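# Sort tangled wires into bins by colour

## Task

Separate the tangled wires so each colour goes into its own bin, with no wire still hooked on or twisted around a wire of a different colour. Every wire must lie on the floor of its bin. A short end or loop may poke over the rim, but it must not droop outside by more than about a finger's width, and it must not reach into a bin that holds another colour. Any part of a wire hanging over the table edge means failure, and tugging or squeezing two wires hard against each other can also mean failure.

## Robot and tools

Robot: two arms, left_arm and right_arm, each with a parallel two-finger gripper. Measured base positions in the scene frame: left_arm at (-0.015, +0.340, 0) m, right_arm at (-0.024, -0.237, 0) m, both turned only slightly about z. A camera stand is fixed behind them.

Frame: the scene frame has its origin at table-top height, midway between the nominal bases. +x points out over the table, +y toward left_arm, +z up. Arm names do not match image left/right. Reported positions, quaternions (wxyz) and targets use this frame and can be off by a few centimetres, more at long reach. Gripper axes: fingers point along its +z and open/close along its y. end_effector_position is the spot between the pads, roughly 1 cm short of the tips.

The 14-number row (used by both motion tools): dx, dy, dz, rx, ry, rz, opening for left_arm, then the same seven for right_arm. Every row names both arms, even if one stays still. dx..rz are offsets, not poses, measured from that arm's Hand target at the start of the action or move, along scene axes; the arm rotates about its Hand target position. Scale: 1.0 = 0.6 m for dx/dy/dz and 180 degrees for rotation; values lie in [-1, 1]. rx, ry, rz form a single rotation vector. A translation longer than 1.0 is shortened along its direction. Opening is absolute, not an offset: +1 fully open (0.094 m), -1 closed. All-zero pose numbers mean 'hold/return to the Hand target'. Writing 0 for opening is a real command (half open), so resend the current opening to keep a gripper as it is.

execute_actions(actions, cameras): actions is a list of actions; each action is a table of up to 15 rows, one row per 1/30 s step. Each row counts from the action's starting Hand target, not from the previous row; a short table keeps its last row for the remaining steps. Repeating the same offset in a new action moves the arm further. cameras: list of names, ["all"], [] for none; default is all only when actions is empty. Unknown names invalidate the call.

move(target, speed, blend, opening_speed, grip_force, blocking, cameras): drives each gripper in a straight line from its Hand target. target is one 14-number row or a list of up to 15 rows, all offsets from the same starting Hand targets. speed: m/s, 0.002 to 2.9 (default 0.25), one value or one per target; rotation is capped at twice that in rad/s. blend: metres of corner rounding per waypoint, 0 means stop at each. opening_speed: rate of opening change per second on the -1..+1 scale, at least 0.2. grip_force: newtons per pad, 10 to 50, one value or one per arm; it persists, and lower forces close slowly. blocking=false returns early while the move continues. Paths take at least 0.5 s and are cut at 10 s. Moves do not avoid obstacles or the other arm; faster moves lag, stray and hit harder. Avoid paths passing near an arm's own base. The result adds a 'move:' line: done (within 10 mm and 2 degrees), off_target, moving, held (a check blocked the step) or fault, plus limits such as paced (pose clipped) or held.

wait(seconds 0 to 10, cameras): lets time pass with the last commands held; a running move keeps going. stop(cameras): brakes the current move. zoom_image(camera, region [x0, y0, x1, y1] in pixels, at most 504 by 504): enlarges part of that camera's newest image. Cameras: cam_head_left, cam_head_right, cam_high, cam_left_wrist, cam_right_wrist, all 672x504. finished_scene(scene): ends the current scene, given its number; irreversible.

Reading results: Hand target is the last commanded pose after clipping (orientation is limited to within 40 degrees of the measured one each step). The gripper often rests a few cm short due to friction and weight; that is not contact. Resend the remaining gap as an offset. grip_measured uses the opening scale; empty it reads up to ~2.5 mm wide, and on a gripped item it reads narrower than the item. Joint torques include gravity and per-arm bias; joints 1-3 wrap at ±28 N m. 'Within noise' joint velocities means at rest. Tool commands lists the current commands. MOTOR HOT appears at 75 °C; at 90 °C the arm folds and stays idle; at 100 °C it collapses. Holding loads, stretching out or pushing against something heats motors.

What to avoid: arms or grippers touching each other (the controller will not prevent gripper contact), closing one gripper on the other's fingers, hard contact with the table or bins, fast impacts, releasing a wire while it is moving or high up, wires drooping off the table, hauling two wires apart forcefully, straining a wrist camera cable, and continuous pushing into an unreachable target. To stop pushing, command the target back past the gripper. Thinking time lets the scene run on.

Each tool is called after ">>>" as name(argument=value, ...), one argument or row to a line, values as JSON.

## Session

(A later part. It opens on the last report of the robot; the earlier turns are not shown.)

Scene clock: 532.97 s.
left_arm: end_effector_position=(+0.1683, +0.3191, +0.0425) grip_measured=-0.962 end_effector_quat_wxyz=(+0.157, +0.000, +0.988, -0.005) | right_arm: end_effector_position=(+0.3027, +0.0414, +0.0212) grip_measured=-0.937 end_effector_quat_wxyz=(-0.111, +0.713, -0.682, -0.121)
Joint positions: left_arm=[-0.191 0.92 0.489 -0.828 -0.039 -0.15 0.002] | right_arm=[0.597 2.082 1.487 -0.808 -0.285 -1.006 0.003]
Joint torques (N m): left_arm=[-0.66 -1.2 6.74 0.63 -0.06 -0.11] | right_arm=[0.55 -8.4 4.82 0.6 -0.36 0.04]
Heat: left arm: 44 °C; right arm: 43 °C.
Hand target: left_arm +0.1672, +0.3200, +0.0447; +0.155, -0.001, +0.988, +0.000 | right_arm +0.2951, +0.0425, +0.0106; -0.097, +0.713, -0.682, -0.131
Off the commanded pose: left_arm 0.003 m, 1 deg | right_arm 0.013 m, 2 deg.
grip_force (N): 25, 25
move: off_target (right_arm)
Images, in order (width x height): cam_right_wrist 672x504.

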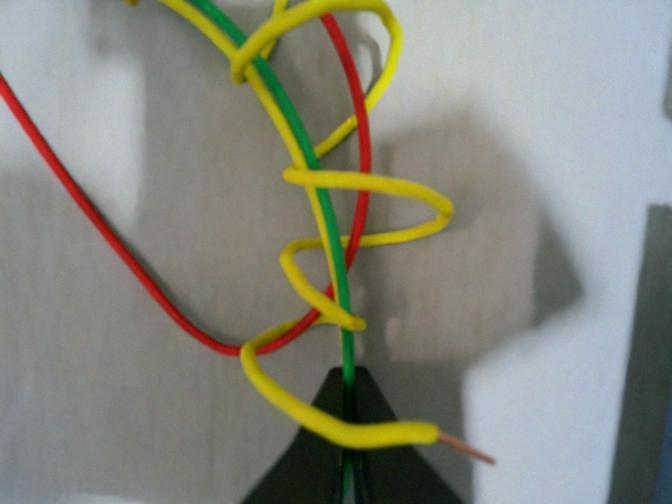

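>>> move(
  target=[0.03,0.15,0.0,0,0,0,-1, 0,0,0,0,0,0,-1],
  speed=0.03,
  cameras=["cam_right_wrist","cam_head_left"],
)

>>> zoom_image(
  camera="cam_head_left",
  region=[290, 300, 420, 410],
)

Scene clock: 550.60 s.
left_arm: end_effector_position=(+0.1756, +0.4055, +0.0380) grip_measured=-0.962 end_effector_quat_wxyz=(+0.138, -0.004, +0.990, -0.005) | right_arm: end_effector_position=(+0.3027, +0.0414, +0.0212) grip_measured=-0.937 end_effector_quat_wxyz=(-0.111, +0.713, -0.682, -0.121)
Joint positions: left_arm=[0.401 1.09 0.556 -0.787 0.123 0.411 0.002] | right_arm=[0.597 2.082 1.487 -0.808 -0.285 -1.006 0.003]
Joint torques (N m): left_arm=[0.92 -1.78 7.3 0.87 0.17 0.05] | right_arm=[0.54 -8.42 4.81 0.6 -0.37 0.05]
Heat: left arm: 45 °C; right arm: 44 °C.
Hand target: left_arm +0.1852, +0.4100, +0.0447; +0.155, -0.001, +0.988, +0.000 | right_arm +0.2952, +0.0425, +0.0106; -0.097, +0.713, -0.682, -0.131
Off the commanded pose: left_arm 0.013 m, 2 deg | right_arm 0.013 m, 2 deg.
grip_force (N): 25, 25
move: off_target (left_arm, right_arm)
Images, in order (width x height): cam_head_left 672x504, cam_right_wrist 672x504.

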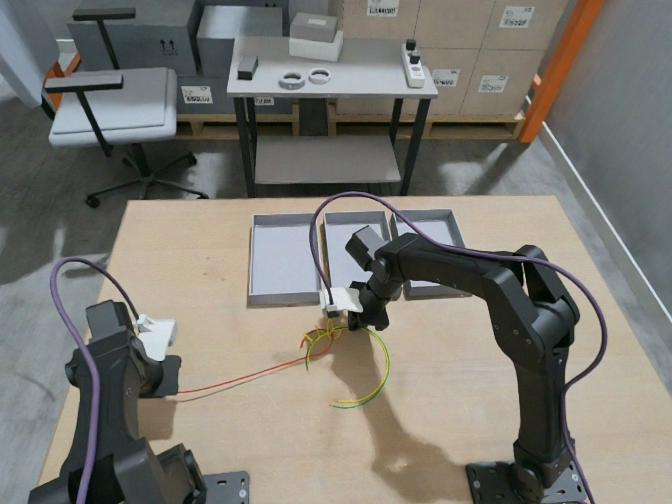

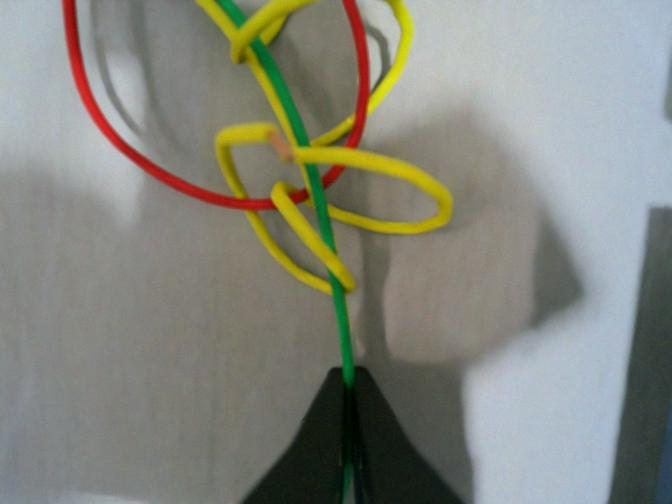

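Scaled by 3.877 from the camera's 672x504 image, which has a finer 960x720 frame.

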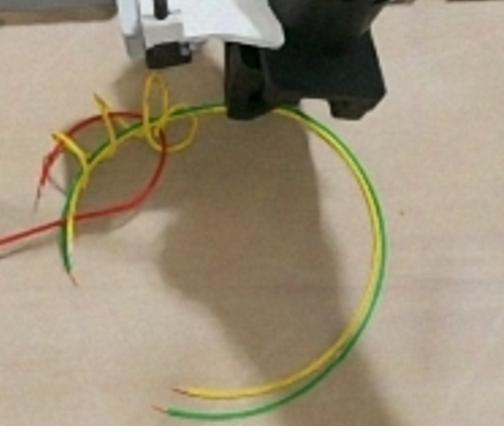

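>>> move(
  target=[
    [0,0,-0.05,0,0,0,-1, 0,0,0,0,0,0,-1],
    [0,0,-0.05,0,0,0,-0.5, 0,0,0,0,0,0,-1],
    [0,-0.02,0.1,0,0,0,-0.5, 0,0,0,0,0,0,-1],
    [0.0,-0.4,0.12,0,0,0,-0.5, 0,0,0,0,0,0,-1],
  ],
  speed=0.15,
  opening_speed=0.5,
  cameras=["cam_left_wrist","cam_right_wrist","cam_head_left"],
)

>>> zoom_image(
  camera="cam_head_left",
  region=[170, 290, 430, 420],
)

Scene clock: 573.10 s.
left_arm: end_effector_position=(+0.1829, +0.1697, +0.1124) grip_measured=-0.503 end_effector_quat_wxyz=(+0.149, +0.002, +0.989, -0.008) | right_arm: end_effector_position=(+0.3027, +0.0414, +0.0212) grip_measured=-0.937 end_effector_quat_wxyz=(-0.111, +0.713, -0.682, -0.121)
Joint positions: left_arm=[-0.897 1.324 1 -1.036 -0.216 -0.836 0.023] | right_arm=[0.597 2.082 1.487 -0.808 -0.285 -1.006 0.003]
Joint torques (N m): left_arm=[-0.55 -3.6 7.31 0.43 -0.26 -0.09] | right_arm=[0.54 -8.42 4.81 0.59 -0.36 0.05]
Heat: left arm: 45 °C; right arm: 45 °C.
Hand target: left_arm +0.1853, +0.1700, +0.1168; +0.155, -0.001, +0.988, +0.000 | right_arm +0.2952, +0.0425, +0.0106; -0.097, +0.713, -0.682, -0.131
Off the commanded pose: left_arm 0.005 m, 1 deg | right_arm 0.013 m, 2 deg.
grip_force (N): 25, 25
move: off_target (right_arm)
Images, in order (width x height): cam_head_left 672x504, cam_left_wrist 672x504, cam_right_wrist 672x504.

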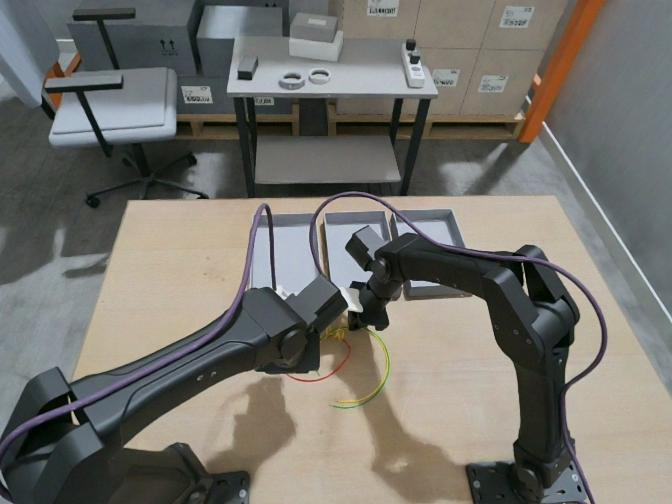

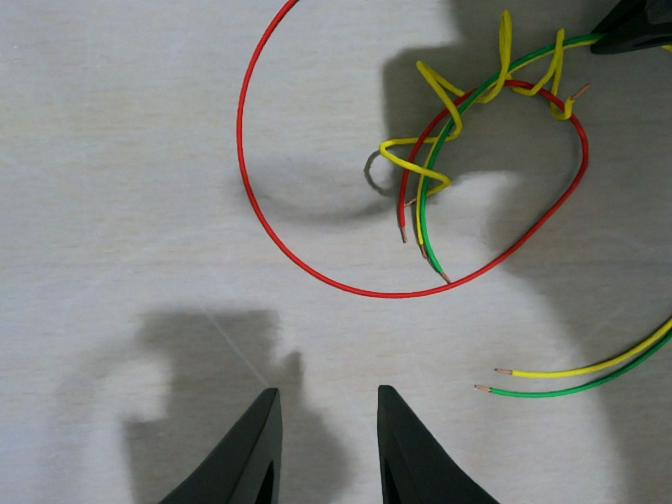

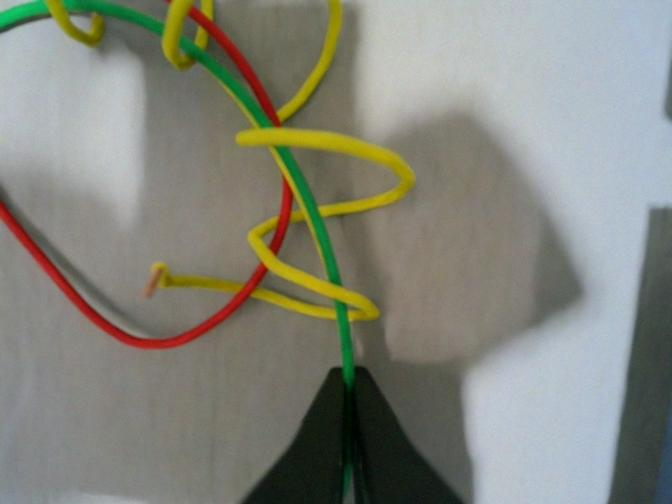

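Scaled by 1.938 from the camera's 672x504 image, which has a finer 960x720 frame.

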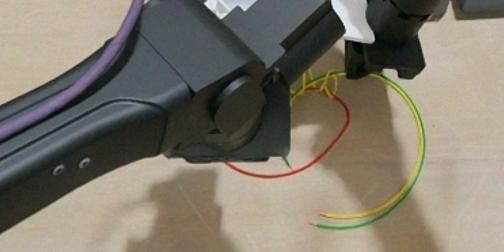

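>>> move(
  target=[
    [0.025,0.022,-0.11,0,0,0,-0.4, 0,0,0,0,0,0,-1],
  ],
  speed=0.12,
  cameras=["cam_left_wrist"],
)

Scene clock: 594.87 s.
left_arm: end_effector_position=(+0.1984, +0.1811, +0.0545) grip_measured=-0.403 end_effector_quat_wxyz=(+0.153, -0.001, +0.988, -0.004) | right_arm: end_effector_position=(+0.3027, +0.0414, +0.0212) grip_measured=-0.937 end_effector_quat_wxyz=(-0.111, +0.713, -0.682, -0.121)
Joint positions: left_arm=[-0.82 1.38 0.804 -0.769 -0.21 -0.763 0.028] | right_arm=[0.597 2.082 1.487 -0.808 -0.285 -1.006 0.003]
Joint torques (N m): left_arm=[0.76 -4 4.97 0.75 -0.13 0.07] | right_arm=[0.54 -8.43 4.81 0.59 -0.36 0.04]
Heat: left arm: 45 °C; right arm: 45 °C.
Hand target: left_arm +0.2002, +0.1833, +0.0507; +0.155, -0.001, +0.988, +0.000 | right_arm +0.2952, +0.0425, +0.0106; -0.097, +0.713, -0.682, -0.131
Off the commanded pose: left_arm 0.005 m, 0 deg | right_arm 0.013 m, 2 deg.
grip_force (N): 25, 25
move: off_target (right_arm)
Images, in order (width x height): cam_left_wrist 672x504.

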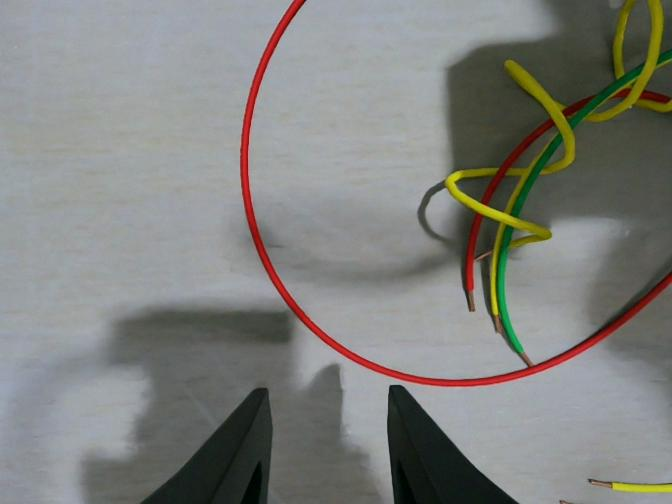

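>>> move(
  target=[
    [0.014,0.0,-0.03,0,0,0,-0.4, 0,0,0,0,0,0,-1],
    [0.014,0.0,-0.092,0,0,0,-0.4, 0,0,0,0,0,0,-1],
    [0.014,0,-0.085,0,0,0,-1, 0,0,0,0,0,0,-1],
  ],
  speed=0.08,
  opening_speed=0.3,
  cameras=["cam_left_wrist"],
)

Scene clock: 608.93 s.
left_arm: end_effector_position=(+0.2125, +0.1810, +0.0078) grip_measured=-0.960 end_effector_quat_wxyz=(+0.166, -0.003, +0.986, -0.003) | right_arm: end_effector_position=(+0.3027, +0.0414, +0.0212) grip_measured=-0.937 end_effector_quat_wxyz=(-0.111, +0.713, -0.682, -0.121)
Joint positions: left_arm=[-0.792 1.5 0.692 -0.513 -0.224 -0.736 0.002] | right_arm=[0.597 2.082 1.487 -0.808 -0.285 -1.006 0.003]
Joint torques (N m): left_arm=[0.42 -3.78 4.11 0.78 0.02 0.01] | right_arm=[0.54 -8.42 4.81 0.6 -0.36 0.05]
Heat: left arm: 45 °C; right arm: 45 °C.
Hand target: left_arm +0.2087, +0.1832, -0.0002; +0.155, -0.001, +0.988, +0.000 | right_arm +0.2952, +0.0425, +0.0106; -0.097, +0.713, -0.682, -0.131
Off the commanded pose: left_arm 0.009 m, 1 deg | right_arm 0.013 m, 2 deg.
grip_force (N): 25, 25
move: off_target (right_arm)
Images, in order (width x height): cam_left_wrist 672x504.

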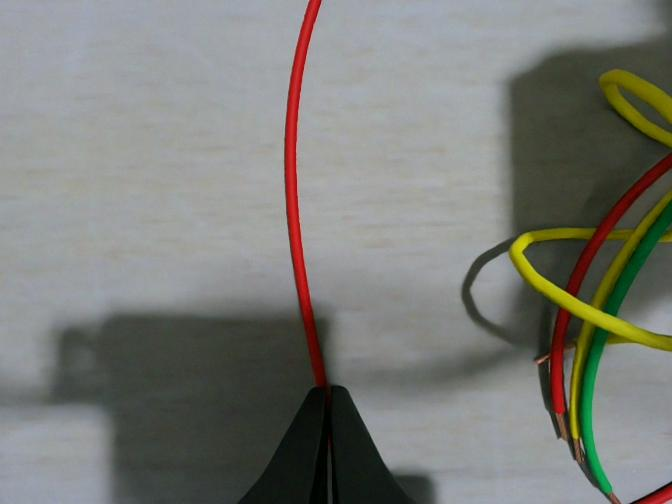

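>>> move(
  target=[
    [-0.1,-0.05,0.09,0,0,0,-1, 0,0,0,0,0,0,-1],
    [-0.16,-0.2,0.09,0,0,0,-1, 0,0,0,0,0,0,-1],
  ],
  speed=0.06,
  blend=[0.03,0],
  cameras=["cam_left_wrist","cam_right_wrist","cam_head_left"],
)

>>> zoom_image(
  camera="cam_head_left",
  region=[230, 300, 430, 430],
)

Scene clock: 632.50 s.
left_arm: end_effector_position=(+0.1107, +0.0635, +0.0521) grip_measured=-0.966 end_effector_quat_wxyz=(+0.147, +0.000, +0.989, -0.009) | right_arm: end_effector_position=(+0.3027, +0.0414, +0.0212) grip_measured=-0.937 end_effector_quat_wxyz=(-0.111, +0.713, -0.682, -0.121)
Joint positions: left_arm=[-1.346 1.645 1.051 -0.88 -0.28 -1.297 0.002] | right_arm=[0.597 2.082 1.487 -0.808 -0.285 -1.006 0.003]
Joint torques (N m): left_arm=[-0.51 -5.57 6.82 0.21 -0.31 -0.15] | right_arm=[0.54 -8.43 4.81 0.59 -0.36 0.04]
Heat: left arm: 45 °C; right arm: 46 °C.
Hand target: left_arm +0.1127, +0.0632, +0.0537; +0.155, -0.001, +0.988, +0.000 | right_arm +0.2952, +0.0425, +0.0106; -0.097, +0.713, -0.682, -0.131
Off the commanded pose: left_arm 0.003 m, 1 deg | right_arm 0.013 m, 2 deg.
grip_force (N): 25, 25
move: off_target (right_arm)
Images, in order (width x height): cam_head_left 672x504, cam_left_wrist 672x504, cam_right_wrist 672x504.

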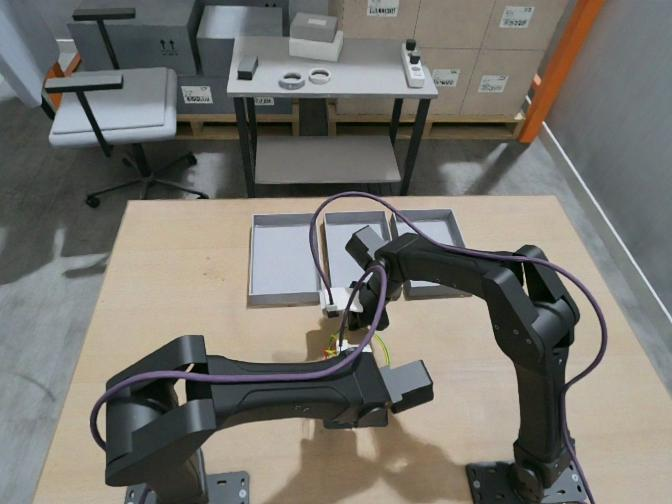

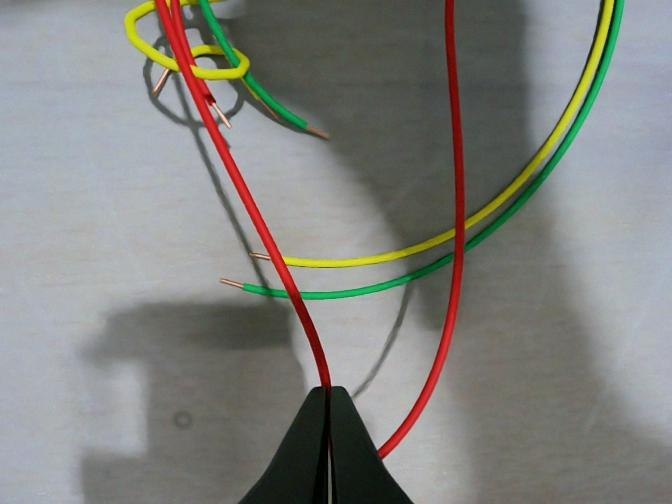

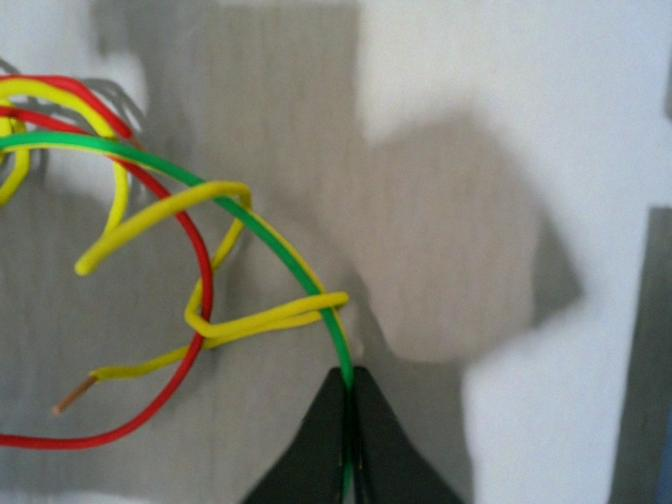

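Scaled by 2.520 from the camera's 672x504 image, which has a finer 960x720 frame.

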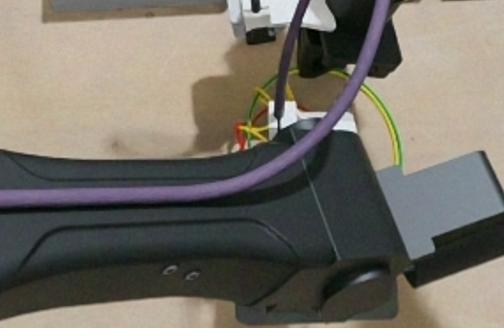

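>>> move(
  target=[0.0,-0.17,0.0,0,0,0,-1, 0,0,0,0,0,0,-1],
  speed=0.04,
  cameras=["cam_left_wrist","cam_right_wrist"],
)

Scene clock: 650.80 s.
left_arm: end_effector_position=(+0.1125, -0.0375, +0.0554) grip_measured=-0.966 end_effector_quat_wxyz=(+0.147, -0.001, +0.989, -0.010) | right_arm: end_effector_position=(+0.3027, +0.0414, +0.0212) grip_measured=-0.937 end_effector_quat_wxyz=(-0.111, +0.713, -0.682, -0.121)
Joint positions: left_arm=[-1.41 2.006 1.525 -1.012 -0.286 -1.367 0.002] | right_arm=[0.597 2.082 1.487 -0.808 -0.285 -1.006 0.003]
Joint torques (N m): left_arm=[-0.7 -8.51 7.09 0.18 -0.3 -0.11] | right_arm=[0.53 -8.43 4.81 0.59 -0.37 0.04]
Heat: left arm: 47 °C; right arm: 46 °C.
Hand target: left_arm +0.1127, -0.0387, +0.0536; +0.155, -0.001, +0.988, +0.000 | right_arm +0.2952, +0.0425, +0.0106; -0.097, +0.713, -0.682, -0.131
Off the commanded pose: left_arm 0.002 m, 1 deg | right_arm 0.013 m, 2 deg.
grip_force (N): 25, 25
move: off_target (right_arm)
Images, in order (width x height): cam_left_wrist 672x504, cam_right_wrist 672x504.

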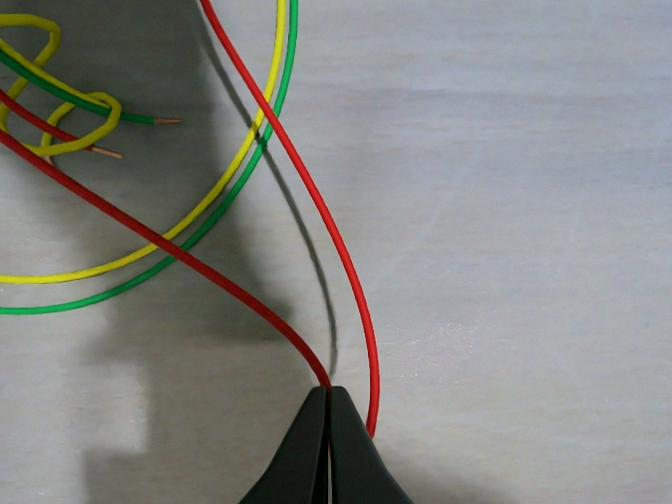

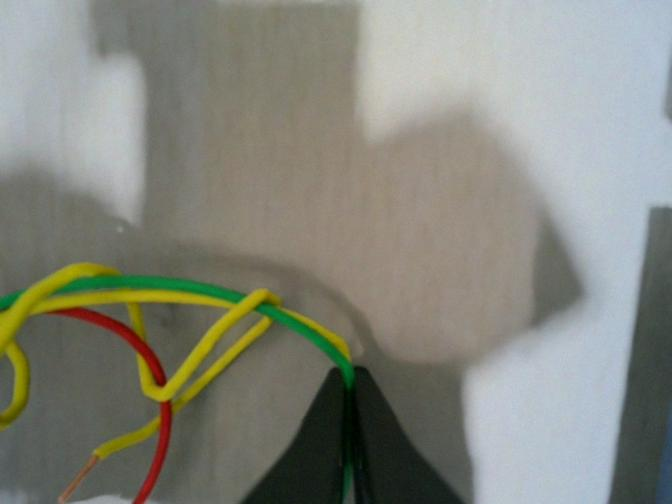

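>>> move(
  target=[0.0,-0.15,0.02,0,0,0,-1, 0,0,0,0,0,0,-1],
  speed=0.04,
  cameras=["cam_left_wrist","cam_right_wrist","cam_high"],
)

>>> zoom_image(
  camera="cam_high",
  region=[190, 230, 330, 370],
)

Scene clock: 672.40 s.
left_arm: end_effector_position=(+0.1123, -0.0423, +0.0561) grip_measured=-0.966 end_effector_quat_wxyz=(+0.145, -0.002, +0.989, -0.012) | right_arm: end_effector_position=(+0.3027, +0.0414, +0.0212) grip_measured=-0.937 end_effector_quat_wxyz=(-0.111, +0.713, -0.682, -0.121)
Joint positions: left_arm=[-1.41 2.019 1.548 -1.018 -0.281 -1.368 0.002] | right_arm=[0.597 2.082 1.487 -0.808 -0.285 -1.006 0.003]
Joint torques (N m): left_arm=[-0.09 -10.36 5.48 0.34 -0.21 0.01] | right_arm=[0.54 -8.42 4.81 0.6 -0.36 0.05]
Heat: left arm: 46 °C; right arm: 46 °C.
Hand target: left_arm +0.1131, -0.0410, +0.0563; +0.147, -0.002, +0.989, -0.010 (not the last commanded pose) | right_arm +0.2952, +0.0425, +0.0106; -0.097, +0.713, -0.682, -0.131
Off the commanded pose: left_arm 0.087 m, 2 deg | right_arm 0.013 m, 2 deg.
grip_force (N): 25, 25
move: held (left_arm; a check stopped the path), off_target (right_arm); limits=held
pose unreachable (left arm): on one or more control steps of this call, first in action 0 (counted from 0), this arm could not follow its commanded pose, so it was not sent that pose on those steps. It may still have moved: this result reports where it is.
cause: moving toward the commanded pose would bring a part of the arm too close to another arm (this arm's wrist (the part past joint 4) and the right arm's upper arm (the part past joint 2), at the place that arm is still heading or pushing toward).
Images, in order (width x height): cam_high 672x504, cam_left_wrist 672x504, cam_right_wrist 672x504.

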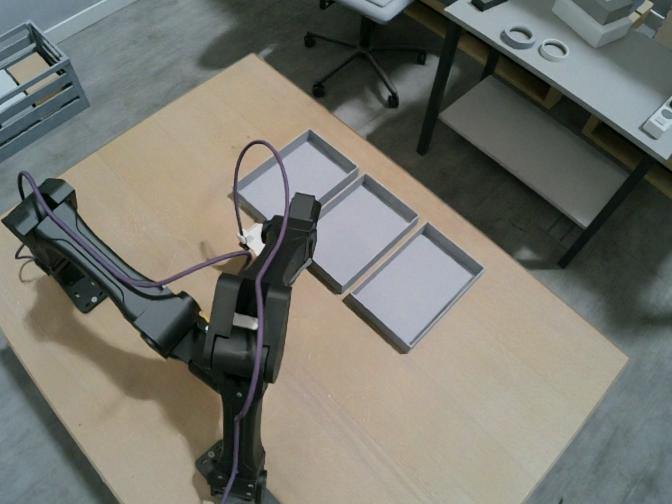

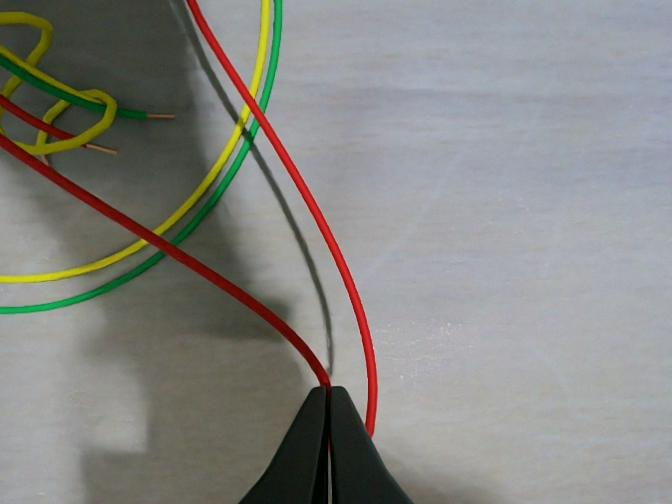

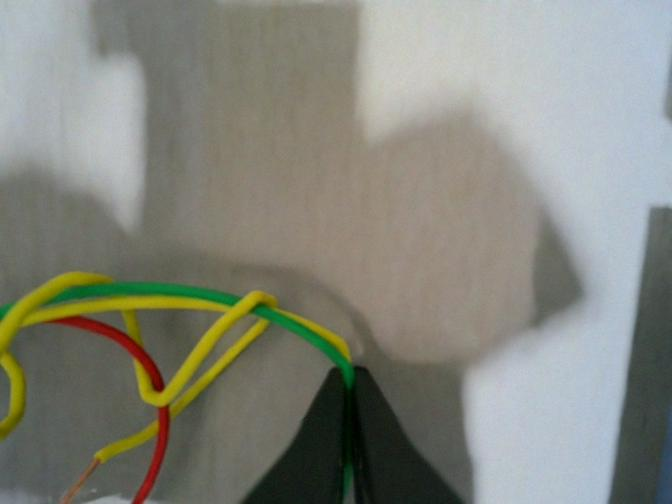

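Scaled by 3.600 from the camera's 672x504 image, which has a finer 960x720 frame.

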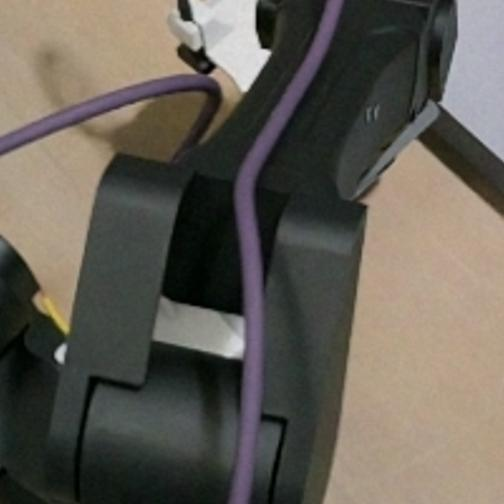

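>>> move(
  target=[
    [0,0,-0.06,0,0,0,-1, 0,0,0,0,0,0,-1],
    [0,0,-0.06,0,0,0,-0.4, 0,0,0,0,0,0,-1],
    [0.03,0.06,0.09,0,0,0,-0.4, 0,0,0,0,0,0,-1],
  ],
  speed=0.1,
  opening_speed=0.5,
  cameras=["cam_left_wrist","cam_right_wrist"],
)

Scene clock: 688.37 s.
left_arm: end_effector_position=(+0.1275, -0.0070, +0.0999) grip_measured=-0.403 end_effector_quat_wxyz=(+0.141, -0.001, +0.990, -0.007) | right_arm: end_effector_position=(+0.3027, +0.0414, +0.0212) grip_measured=-0.937 end_effector_quat_wxyz=(-0.111, +0.713, -0.682, -0.121)
Joint positions: left_arm=[-1.346 1.879 1.53 -1.135 -0.269 -1.301 0.028] | right_arm=[0.597 2.082 1.487 -0.808 -0.285 -1.006 0.003]
Joint torques (N m): left_arm=[0.47 -10.69 6.93 0.17 -0.21 0.02] | right_arm=[0.53 -8.42 4.81 0.59 -0.36 0.05]
Heat: left arm: 46 °C; right arm: 46 °C.
Hand target: left_arm +0.1311, -0.0050, +0.1103; +0.147, -0.002, +0.989, -0.010 | right_arm +0.2952, +0.0425, +0.0106; -0.097, +0.713, -0.682, -0.131
Off the commanded pose: left_arm 0.011 m, 1 deg | right_arm 0.013 m, 2 deg.
grip_force (N): 25, 25
move: off_target (left_arm, right_arm)
Images, in order (width x height): cam_left_wrist 672x504, cam_right_wrist 672x504.

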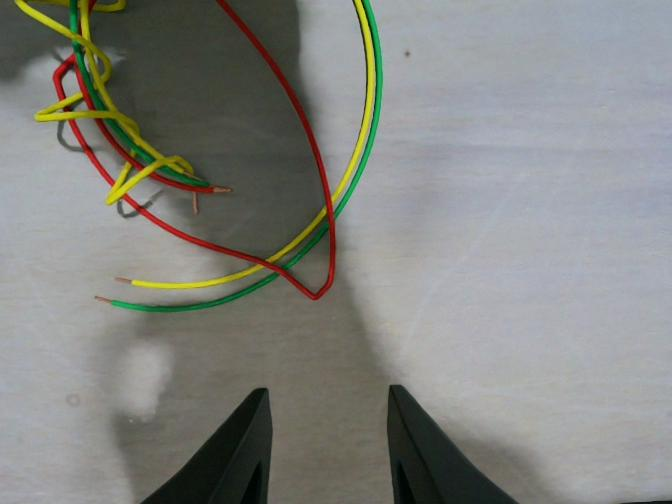

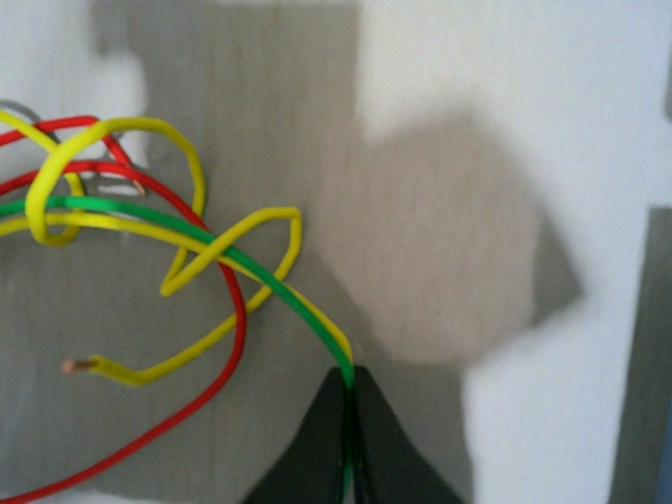

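>>> move(
  target=[
    [0.038,-0.005,-0.04,0,0,-0.15,-0.35, 0,0,0,0,0,0,-1],
    [0.04,-0.005,-0.09,0,0,-0.15,-0.35, 0,0,0,0,0,0,-1],
  ],
  speed=0.1,
  cameras=["cam_left_wrist"],
)

Scene clock: 718.67 s.
left_arm: end_effector_position=(+0.1517, -0.0096, +0.0606) grip_measured=-0.353 end_effector_quat_wxyz=(+0.139, +0.230, +0.962, -0.047) | right_arm: end_effector_position=(+0.3027, +0.0414, +0.0212) grip_measured=-0.937 end_effector_quat_wxyz=(-0.111, +0.713, -0.682, -0.121)
Joint positions: left_arm=[-1.244 1.826 1.294 -0.802 -0.176 -0.72 0.03] | right_arm=[0.597 2.082 1.487 -0.808 -0.285 -1.006 0.003]
Joint torques (N m): left_arm=[0.81 -8.5 4.96 0.8 -0.13 0.07] | right_arm=[0.54 -8.4 4.81 0.59 -0.37 0.04]
Motor temperatures (°C): left_arm=[33 42 48 33 32 33 35] | right_arm=[31 46 42 36 34 32 35]
Heat: left arm: 48 °C; right arm: 46 °C.
Hand target: left_arm +0.1550, -0.0081, +0.0563; +0.141, +0.229, +0.962, -0.044 | right_arm +0.2952, +0.0425, +0.0106; -0.097, +0.713, -0.682, -0.131
Off the commanded pose: left_arm 0.006 m, 0 deg | right_arm 0.013 m, 2 deg.
grip_force (N): 25, 25
move: off_target (right_arm)
Images, in order (width x height): cam_left_wrist 672x504.

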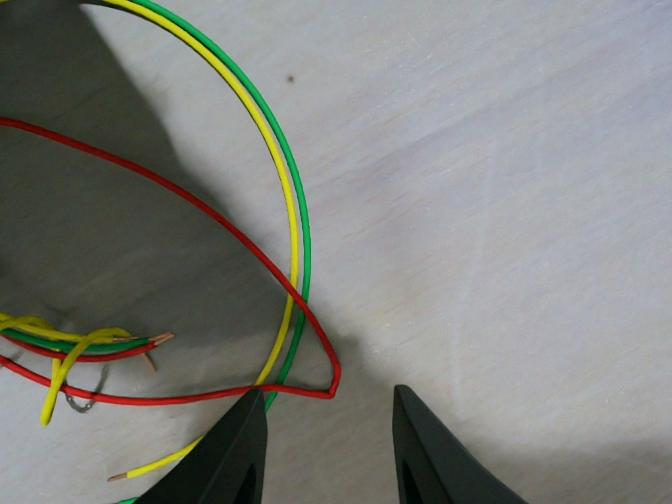

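>>> move(
  target=[
    [0.0,-0.004,-0.04,0,0,0,-0.68, 0,0,0,0,0,0,-1],
    [0.0,-0.004,-0.097,0,0,0,-0.68, 0,0,0,0,0,0,-1],
    [0.0,-0.004,-0.092,0,0,0,-1, 0,0,0,0,0,0,-1],
  ],
  speed=0.08,
  opening_speed=0.4,
  cameras=["cam_left_wrist"],
)

Scene clock: 737.80 s.
left_arm: end_effector_position=(+0.1524, -0.0136, +0.0086) grip_measured=-0.960 end_effector_quat_wxyz=(+0.140, +0.229, +0.962, -0.053) | right_arm: end_effector_position=(+0.3027, +0.0414, +0.0212) grip_measured=-0.937 end_effector_quat_wxyz=(-0.111, +0.713, -0.682, -0.121)
Joint positions: left_arm=[-1.244 1.906 1.175 -0.592 -0.172 -0.72 0.002] | right_arm=[0.597 2.082 1.487 -0.808 -0.285 -1.006 0.003]
Joint torques (N m): left_arm=[0.43 -7.99 4.72 0.76 -0.18 0] | right_arm=[0.54 -8.42 4.82 0.59 -0.36 0.05]
Heat: left arm: 47 °C; right arm: 46 °C.
Hand target: left_arm +0.1549, -0.0104, +0.0010; +0.141, +0.229, +0.962, -0.044 | right_arm +0.2952, +0.0425, +0.0106; -0.097, +0.713, -0.682, -0.131
Off the commanded pose: left_arm 0.009 m, 1 deg | right_arm 0.013 m, 2 deg.
grip_force (N): 25, 25
move: off_target (right_arm)
Images, in order (width x height): cam_left_wrist 672x504.

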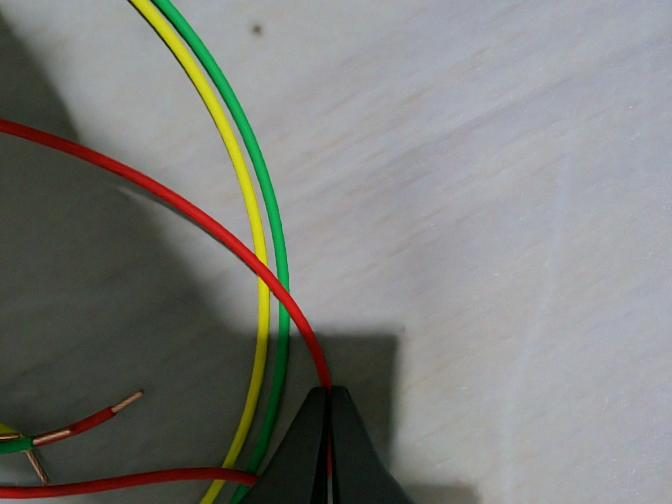

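>>> move(
  target=[-0.09,-0.05,0.06,0,0,0,-1, 0,0,0,0,0,0,-1],
  speed=0.04,
  cameras=["cam_left_wrist","cam_right_wrist"],
)

Scene clock: 746.90 s.
left_arm: end_effector_position=(+0.0999, -0.0388, +0.0364) grip_measured=-0.964 end_effector_quat_wxyz=(+0.135, +0.231, +0.962, -0.051) | right_arm: end_effector_position=(+0.3027, +0.0414, +0.0212) grip_measured=-0.937 end_effector_quat_wxyz=(-0.111, +0.713, -0.682, -0.121)
Joint positions: left_arm=[-1.404 1.906 1.301 -0.755 -0.201 -0.876 0.002] | right_arm=[0.597 2.082 1.487 -0.808 -0.285 -1.006 0.003]
Joint torques (N m): left_arm=[-0.65 -8.31 7.15 0.42 -0.22 -0.11] | right_arm=[0.54 -8.42 4.79 0.6 -0.37 0.04]
Heat: left arm: 47 °C; right arm: 46 °C.
Hand target: left_arm +0.1009, -0.0404, +0.0371; +0.141, +0.229, +0.962, -0.044 | right_arm +0.2952, +0.0425, +0.0106; -0.097, +0.713, -0.682, -0.131
Off the commanded pose: left_arm 0.002 m, 1 deg | right_arm 0.013 m, 2 deg.
grip_force (N): 25, 25
move: off_target (right_arm)
Images, in order (width x height): cam_left_wrist 672x504, cam_right_wrist 672x504.

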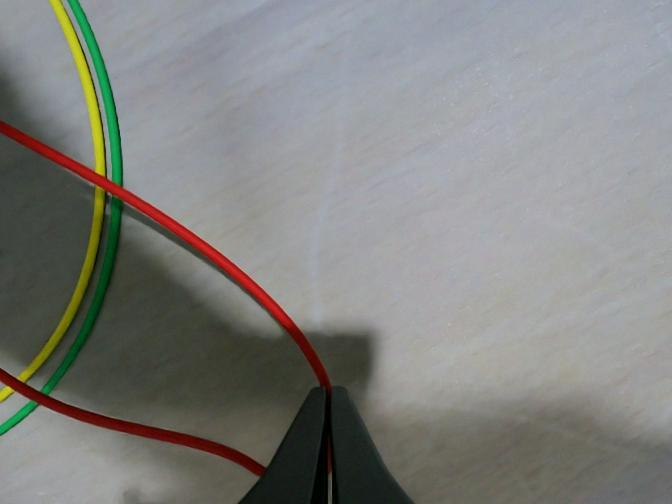

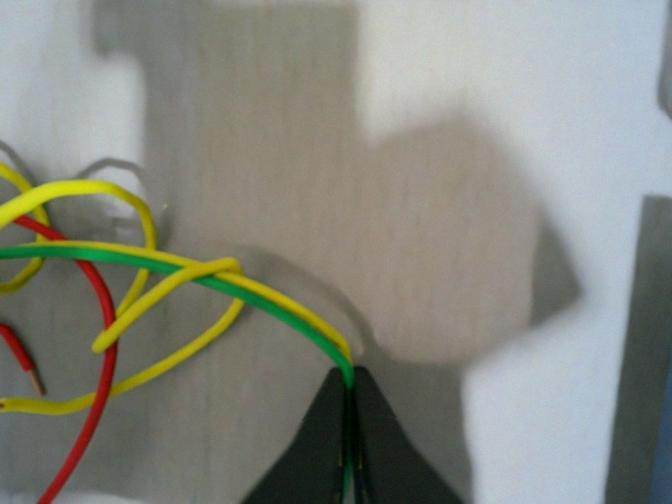

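>>> move(
  target=[
    [0,0,-0.04,0,0,0,-1, 0,0,0,0,0,0,-1],
    [0,0,-0.04,0,0,0,-0.5, 0,0,0,0,0,0,-1],
    [0.05,0.12,0.18,0,0,0.15,-0.5, 0,0,0,0,0,0,-1],
  ],
  speed=0.12,
  opening_speed=0.5,
  cameras=["cam_left_wrist"],
)

>>> zoom_image(
  camera="cam_left_wrist",
  region=[150, 0, 500, 330],
)

Scene clock: 762.67 s.
left_arm: end_effector_position=(+0.1257, +0.0284, +0.1338) grip_measured=-0.503 end_effector_quat_wxyz=(+0.135, +0.008, +0.991, -0.007) | right_arm: end_effector_position=(+0.3027, +0.0414, +0.0212) grip_measured=-0.937 end_effector_quat_wxyz=(-0.111, +0.713, -0.682, -0.121)
Joint positions: left_arm=[-1.317 1.738 1.492 -1.231 -0.254 -1.254 0.023] | right_arm=[0.597 2.082 1.487 -0.808 -0.285 -1.006 0.003]
Joint torques (N m): left_arm=[0.44 -9.29 7.08 0.16 -0.27 -0.16] | right_arm=[0.54 -8.4 4.81 0.6 -0.36 0.04]
Heat: left arm: 47 °C; right arm: 46 °C.
Hand target: left_arm +0.1310, +0.0316, +0.1450; +0.147, -0.002, +0.989, -0.010 | right_arm +0.2952, +0.0425, +0.0106; -0.097, +0.713, -0.682, -0.131
Off the commanded pose: left_arm 0.013 m, 2 deg | right_arm 0.013 m, 2 deg.
grip_force (N): 25, 25
move: off_target (left_arm, right_arm)
Images, in order (width x height): cam_left_wrist 672x504.

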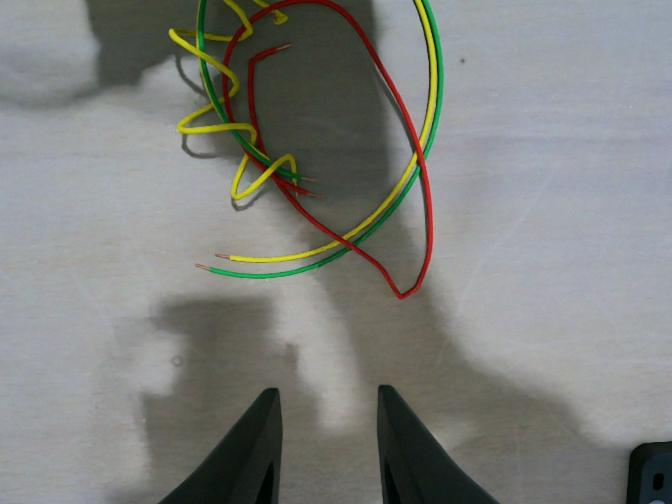

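Scaled by 1.440 from the camera's 672x504 image, which has a finer 960x720 frame.

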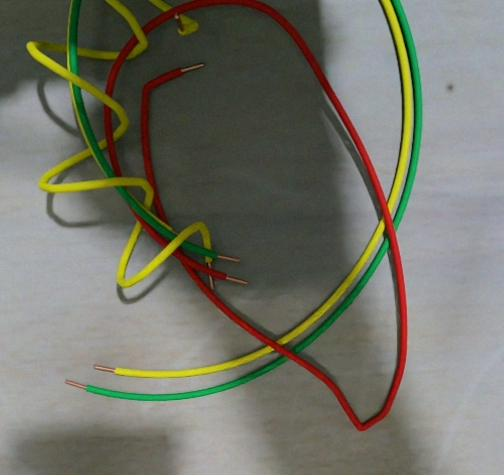

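>>> move(
  target=[
    [0.1,0.33,0.08,0,0,0,-0.5, 0,0,0.02,0,0,0,-1],
    [0.12,0.36,0.08,0,0,0,-0.5, 0,0,0.25,0,0,0,-1],
  ],
  speed=[0.2,0.06],
  cameras=["all"],
)

>>> zoom_image(
  camera="cam_head_left",
  region=[280, 270, 420, 410],
)

>>> zoom_image(
  camera="cam_high",
  region=[190, 220, 330, 360],
)

Scene clock: 810.83 s.
left_arm: end_effector_position=(+0.2057, +0.2441, +0.1948) grip_measured=-0.503 end_effector_quat_wxyz=(+0.150, -0.002, +0.989, -0.012) | right_arm: end_effector_position=(+0.2964, +0.0372, +0.1422) grip_measured=-0.937 end_effector_quat_wxyz=(-0.077, +0.711, -0.687, -0.129)
Joint positions: left_arm=[-0.54 1.219 1.253 -1.328 -0.123 -0.493 0.023] | right_arm=[0.597 2.064 1.956 -1.365 -0.285 -1.005 0.003]
Joint torques (N m): left_arm=[0.76 -4.1 4.78 0.69 -0.07 0.05] | right_arm=[0.53 -12.12 8.38 0.3 -0.36 0.04]
Heat: left arm: 47 °C; right arm: 47 °C.
Hand target: left_arm +0.2031, +0.2476, +0.1932; +0.148, -0.002, +0.989, -0.010 | right_arm +0.2952, +0.0425, +0.1606; -0.097, +0.713, -0.682, -0.131
Off the commanded pose: left_arm 0.005 m, 0 deg | right_arm 0.019 m, 2 deg.
grip_force (N): 25, 25
move: off_target (right_arm)

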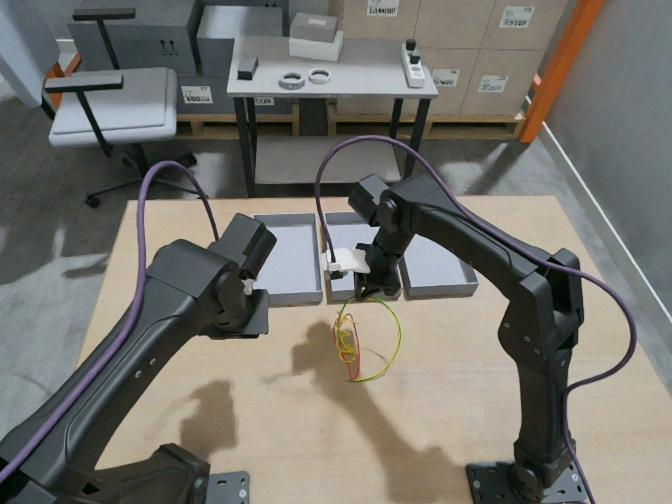

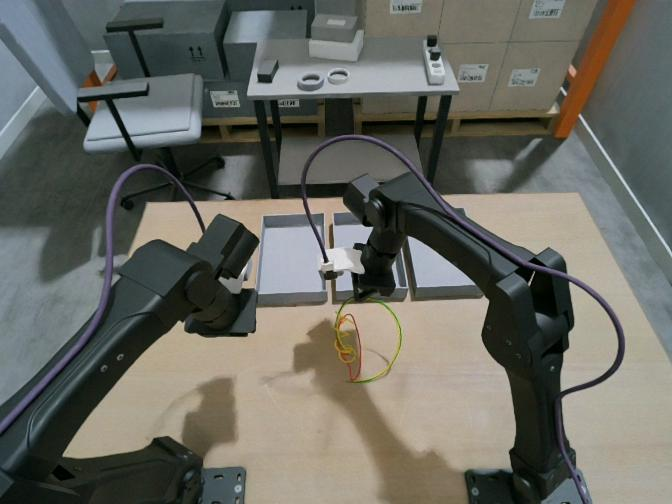

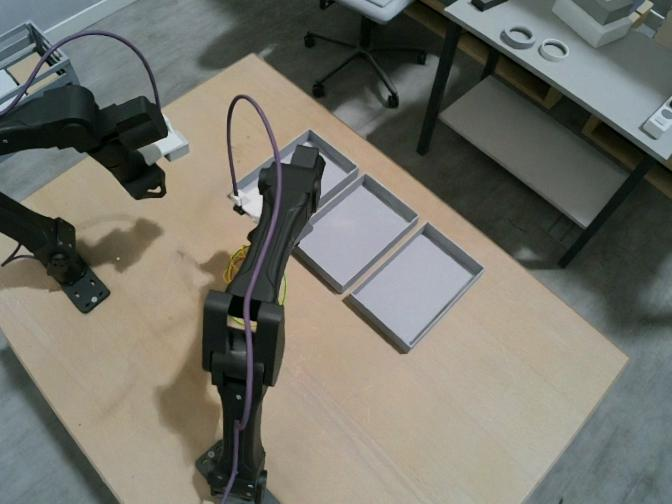

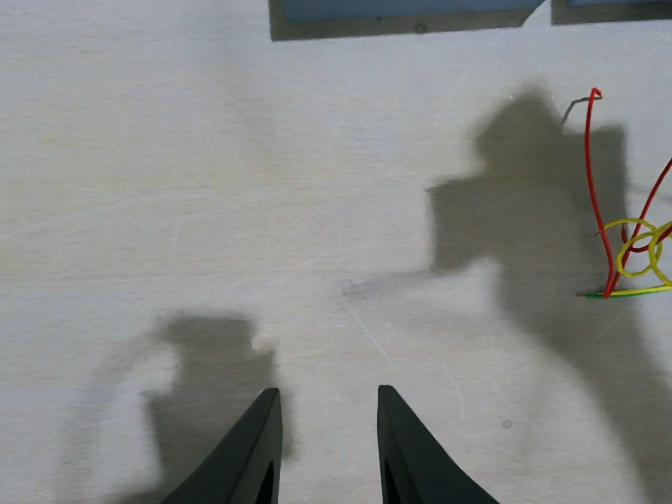

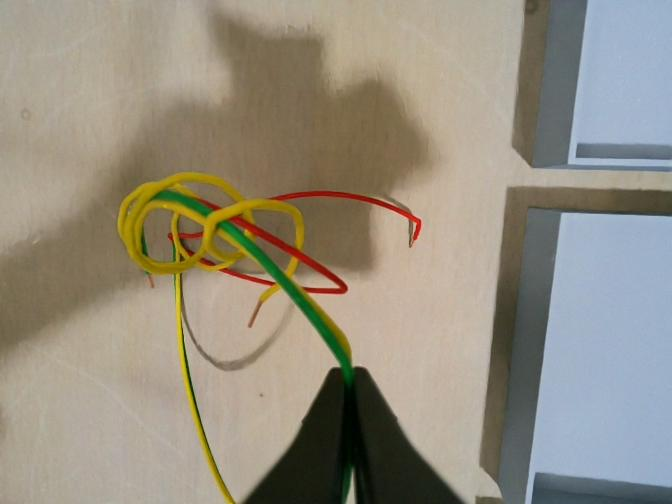

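Scaled by 3.600 from the camera's 672x504 image, which has a finer 960x720 frame.

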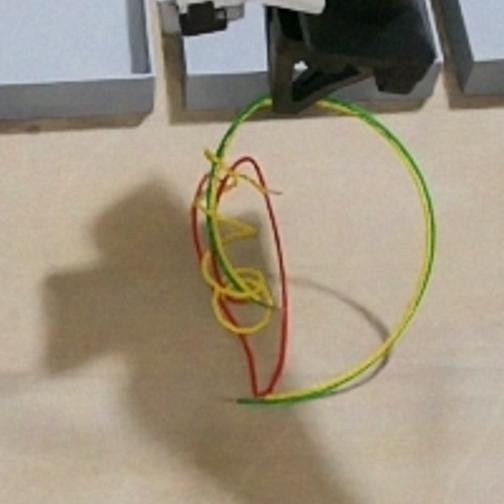

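Scaled by 3.600 from the camera's 672x504 image, which has a finer 960x720 frame.

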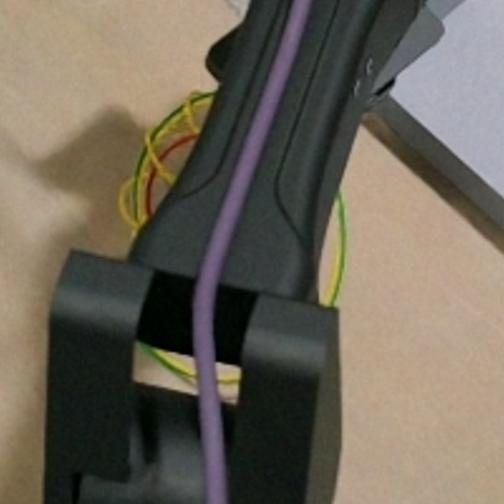

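>>> move(
  target=[0,0,0,0,0,0,-0.5, 0,0,0.2,0,0,0,-1],
  speed=0.06,
  cameras=["cam_right_wrist","cam_head_left"],
)

>>> zoom_image(
  camera="cam_head_left",
  region=[280, 240, 420, 380],
)

>>> zoom_image(
  camera="cam_right_wrist",
  region=[100, 150, 450, 350],
)

Scene clock: 822.20 s.
left_arm: end_effector_position=(+0.2057, +0.2441, +0.1948) grip_measured=-0.503 end_effector_quat_wxyz=(+0.150, -0.002, +0.989, -0.012) | right_arm: end_effector_position=(+0.3021, +0.0418, +0.2570) grip_measured=-0.937 end_effector_quat_wxyz=(-0.183, +0.694, -0.688, -0.111)
Joint positions: left_arm=[-0.54 1.219 1.253 -1.328 -0.123 -0.493 0.023] | right_arm=[0.597 2.011 2.313 -1.548 -0.289 -0.945 0.003]
Joint torques (N m): left_arm=[0.72 -3.95 4.66 0.67 -0.08 0.06] | right_arm=[0.13 -12.27 7.76 0.74 -0.48 0.07]
Heat: left arm: 46 °C; right arm: 46 °C.
Hand target: left_arm +0.2031, +0.2476, +0.1932; +0.148, -0.002, +0.989, -0.010 | right_arm +0.2952, +0.0425, +0.2806; -0.097, +0.713, -0.682, -0.131
Off the commanded pose: left_arm 0.005 m, 0 deg | right_arm 0.025 m, 10 deg.
joint sent to its limit (right arm) — joint 4 (wrist pitch), lower limit. The joint targets are off in orientation, not in position.
grip_force (N): 25, 25
move: off_target (right_arm)
Images, in order (width x height): cam_head_left 672x504, cam_right_wrist 672x504.

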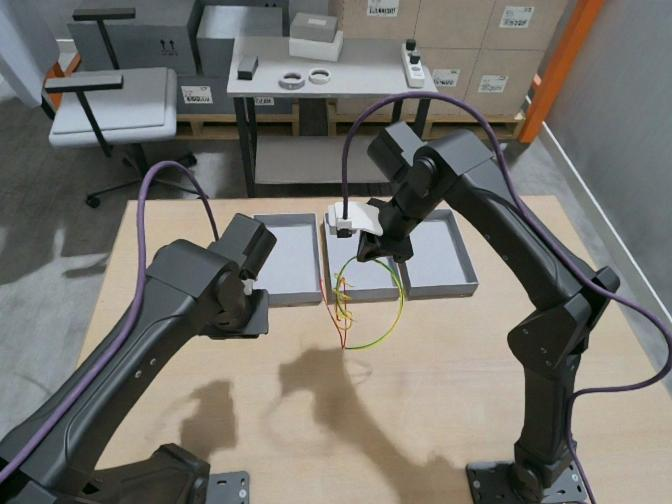

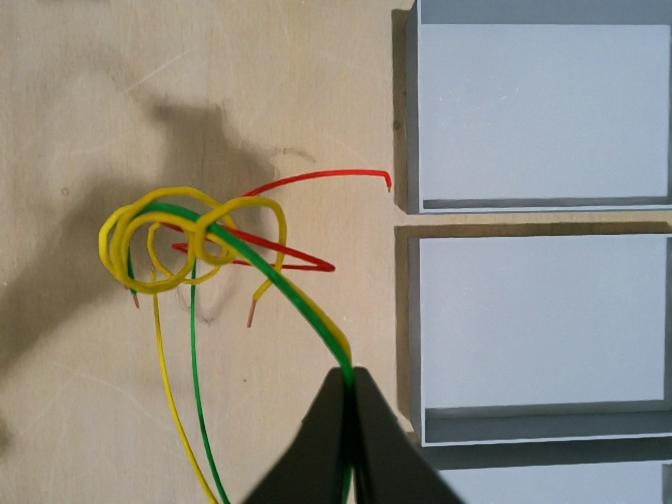

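Scaled by 3.600 from the camera's 672x504 image, which has a finer 960x720 frame.

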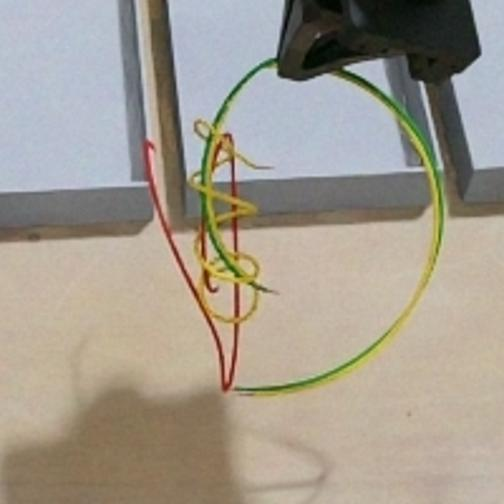

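Scaled by 1.440 from the camera's 672x504 image, which has a finer 960x720 frame.

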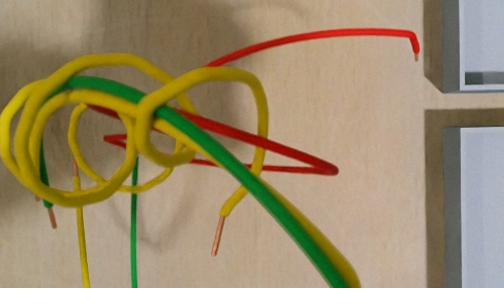

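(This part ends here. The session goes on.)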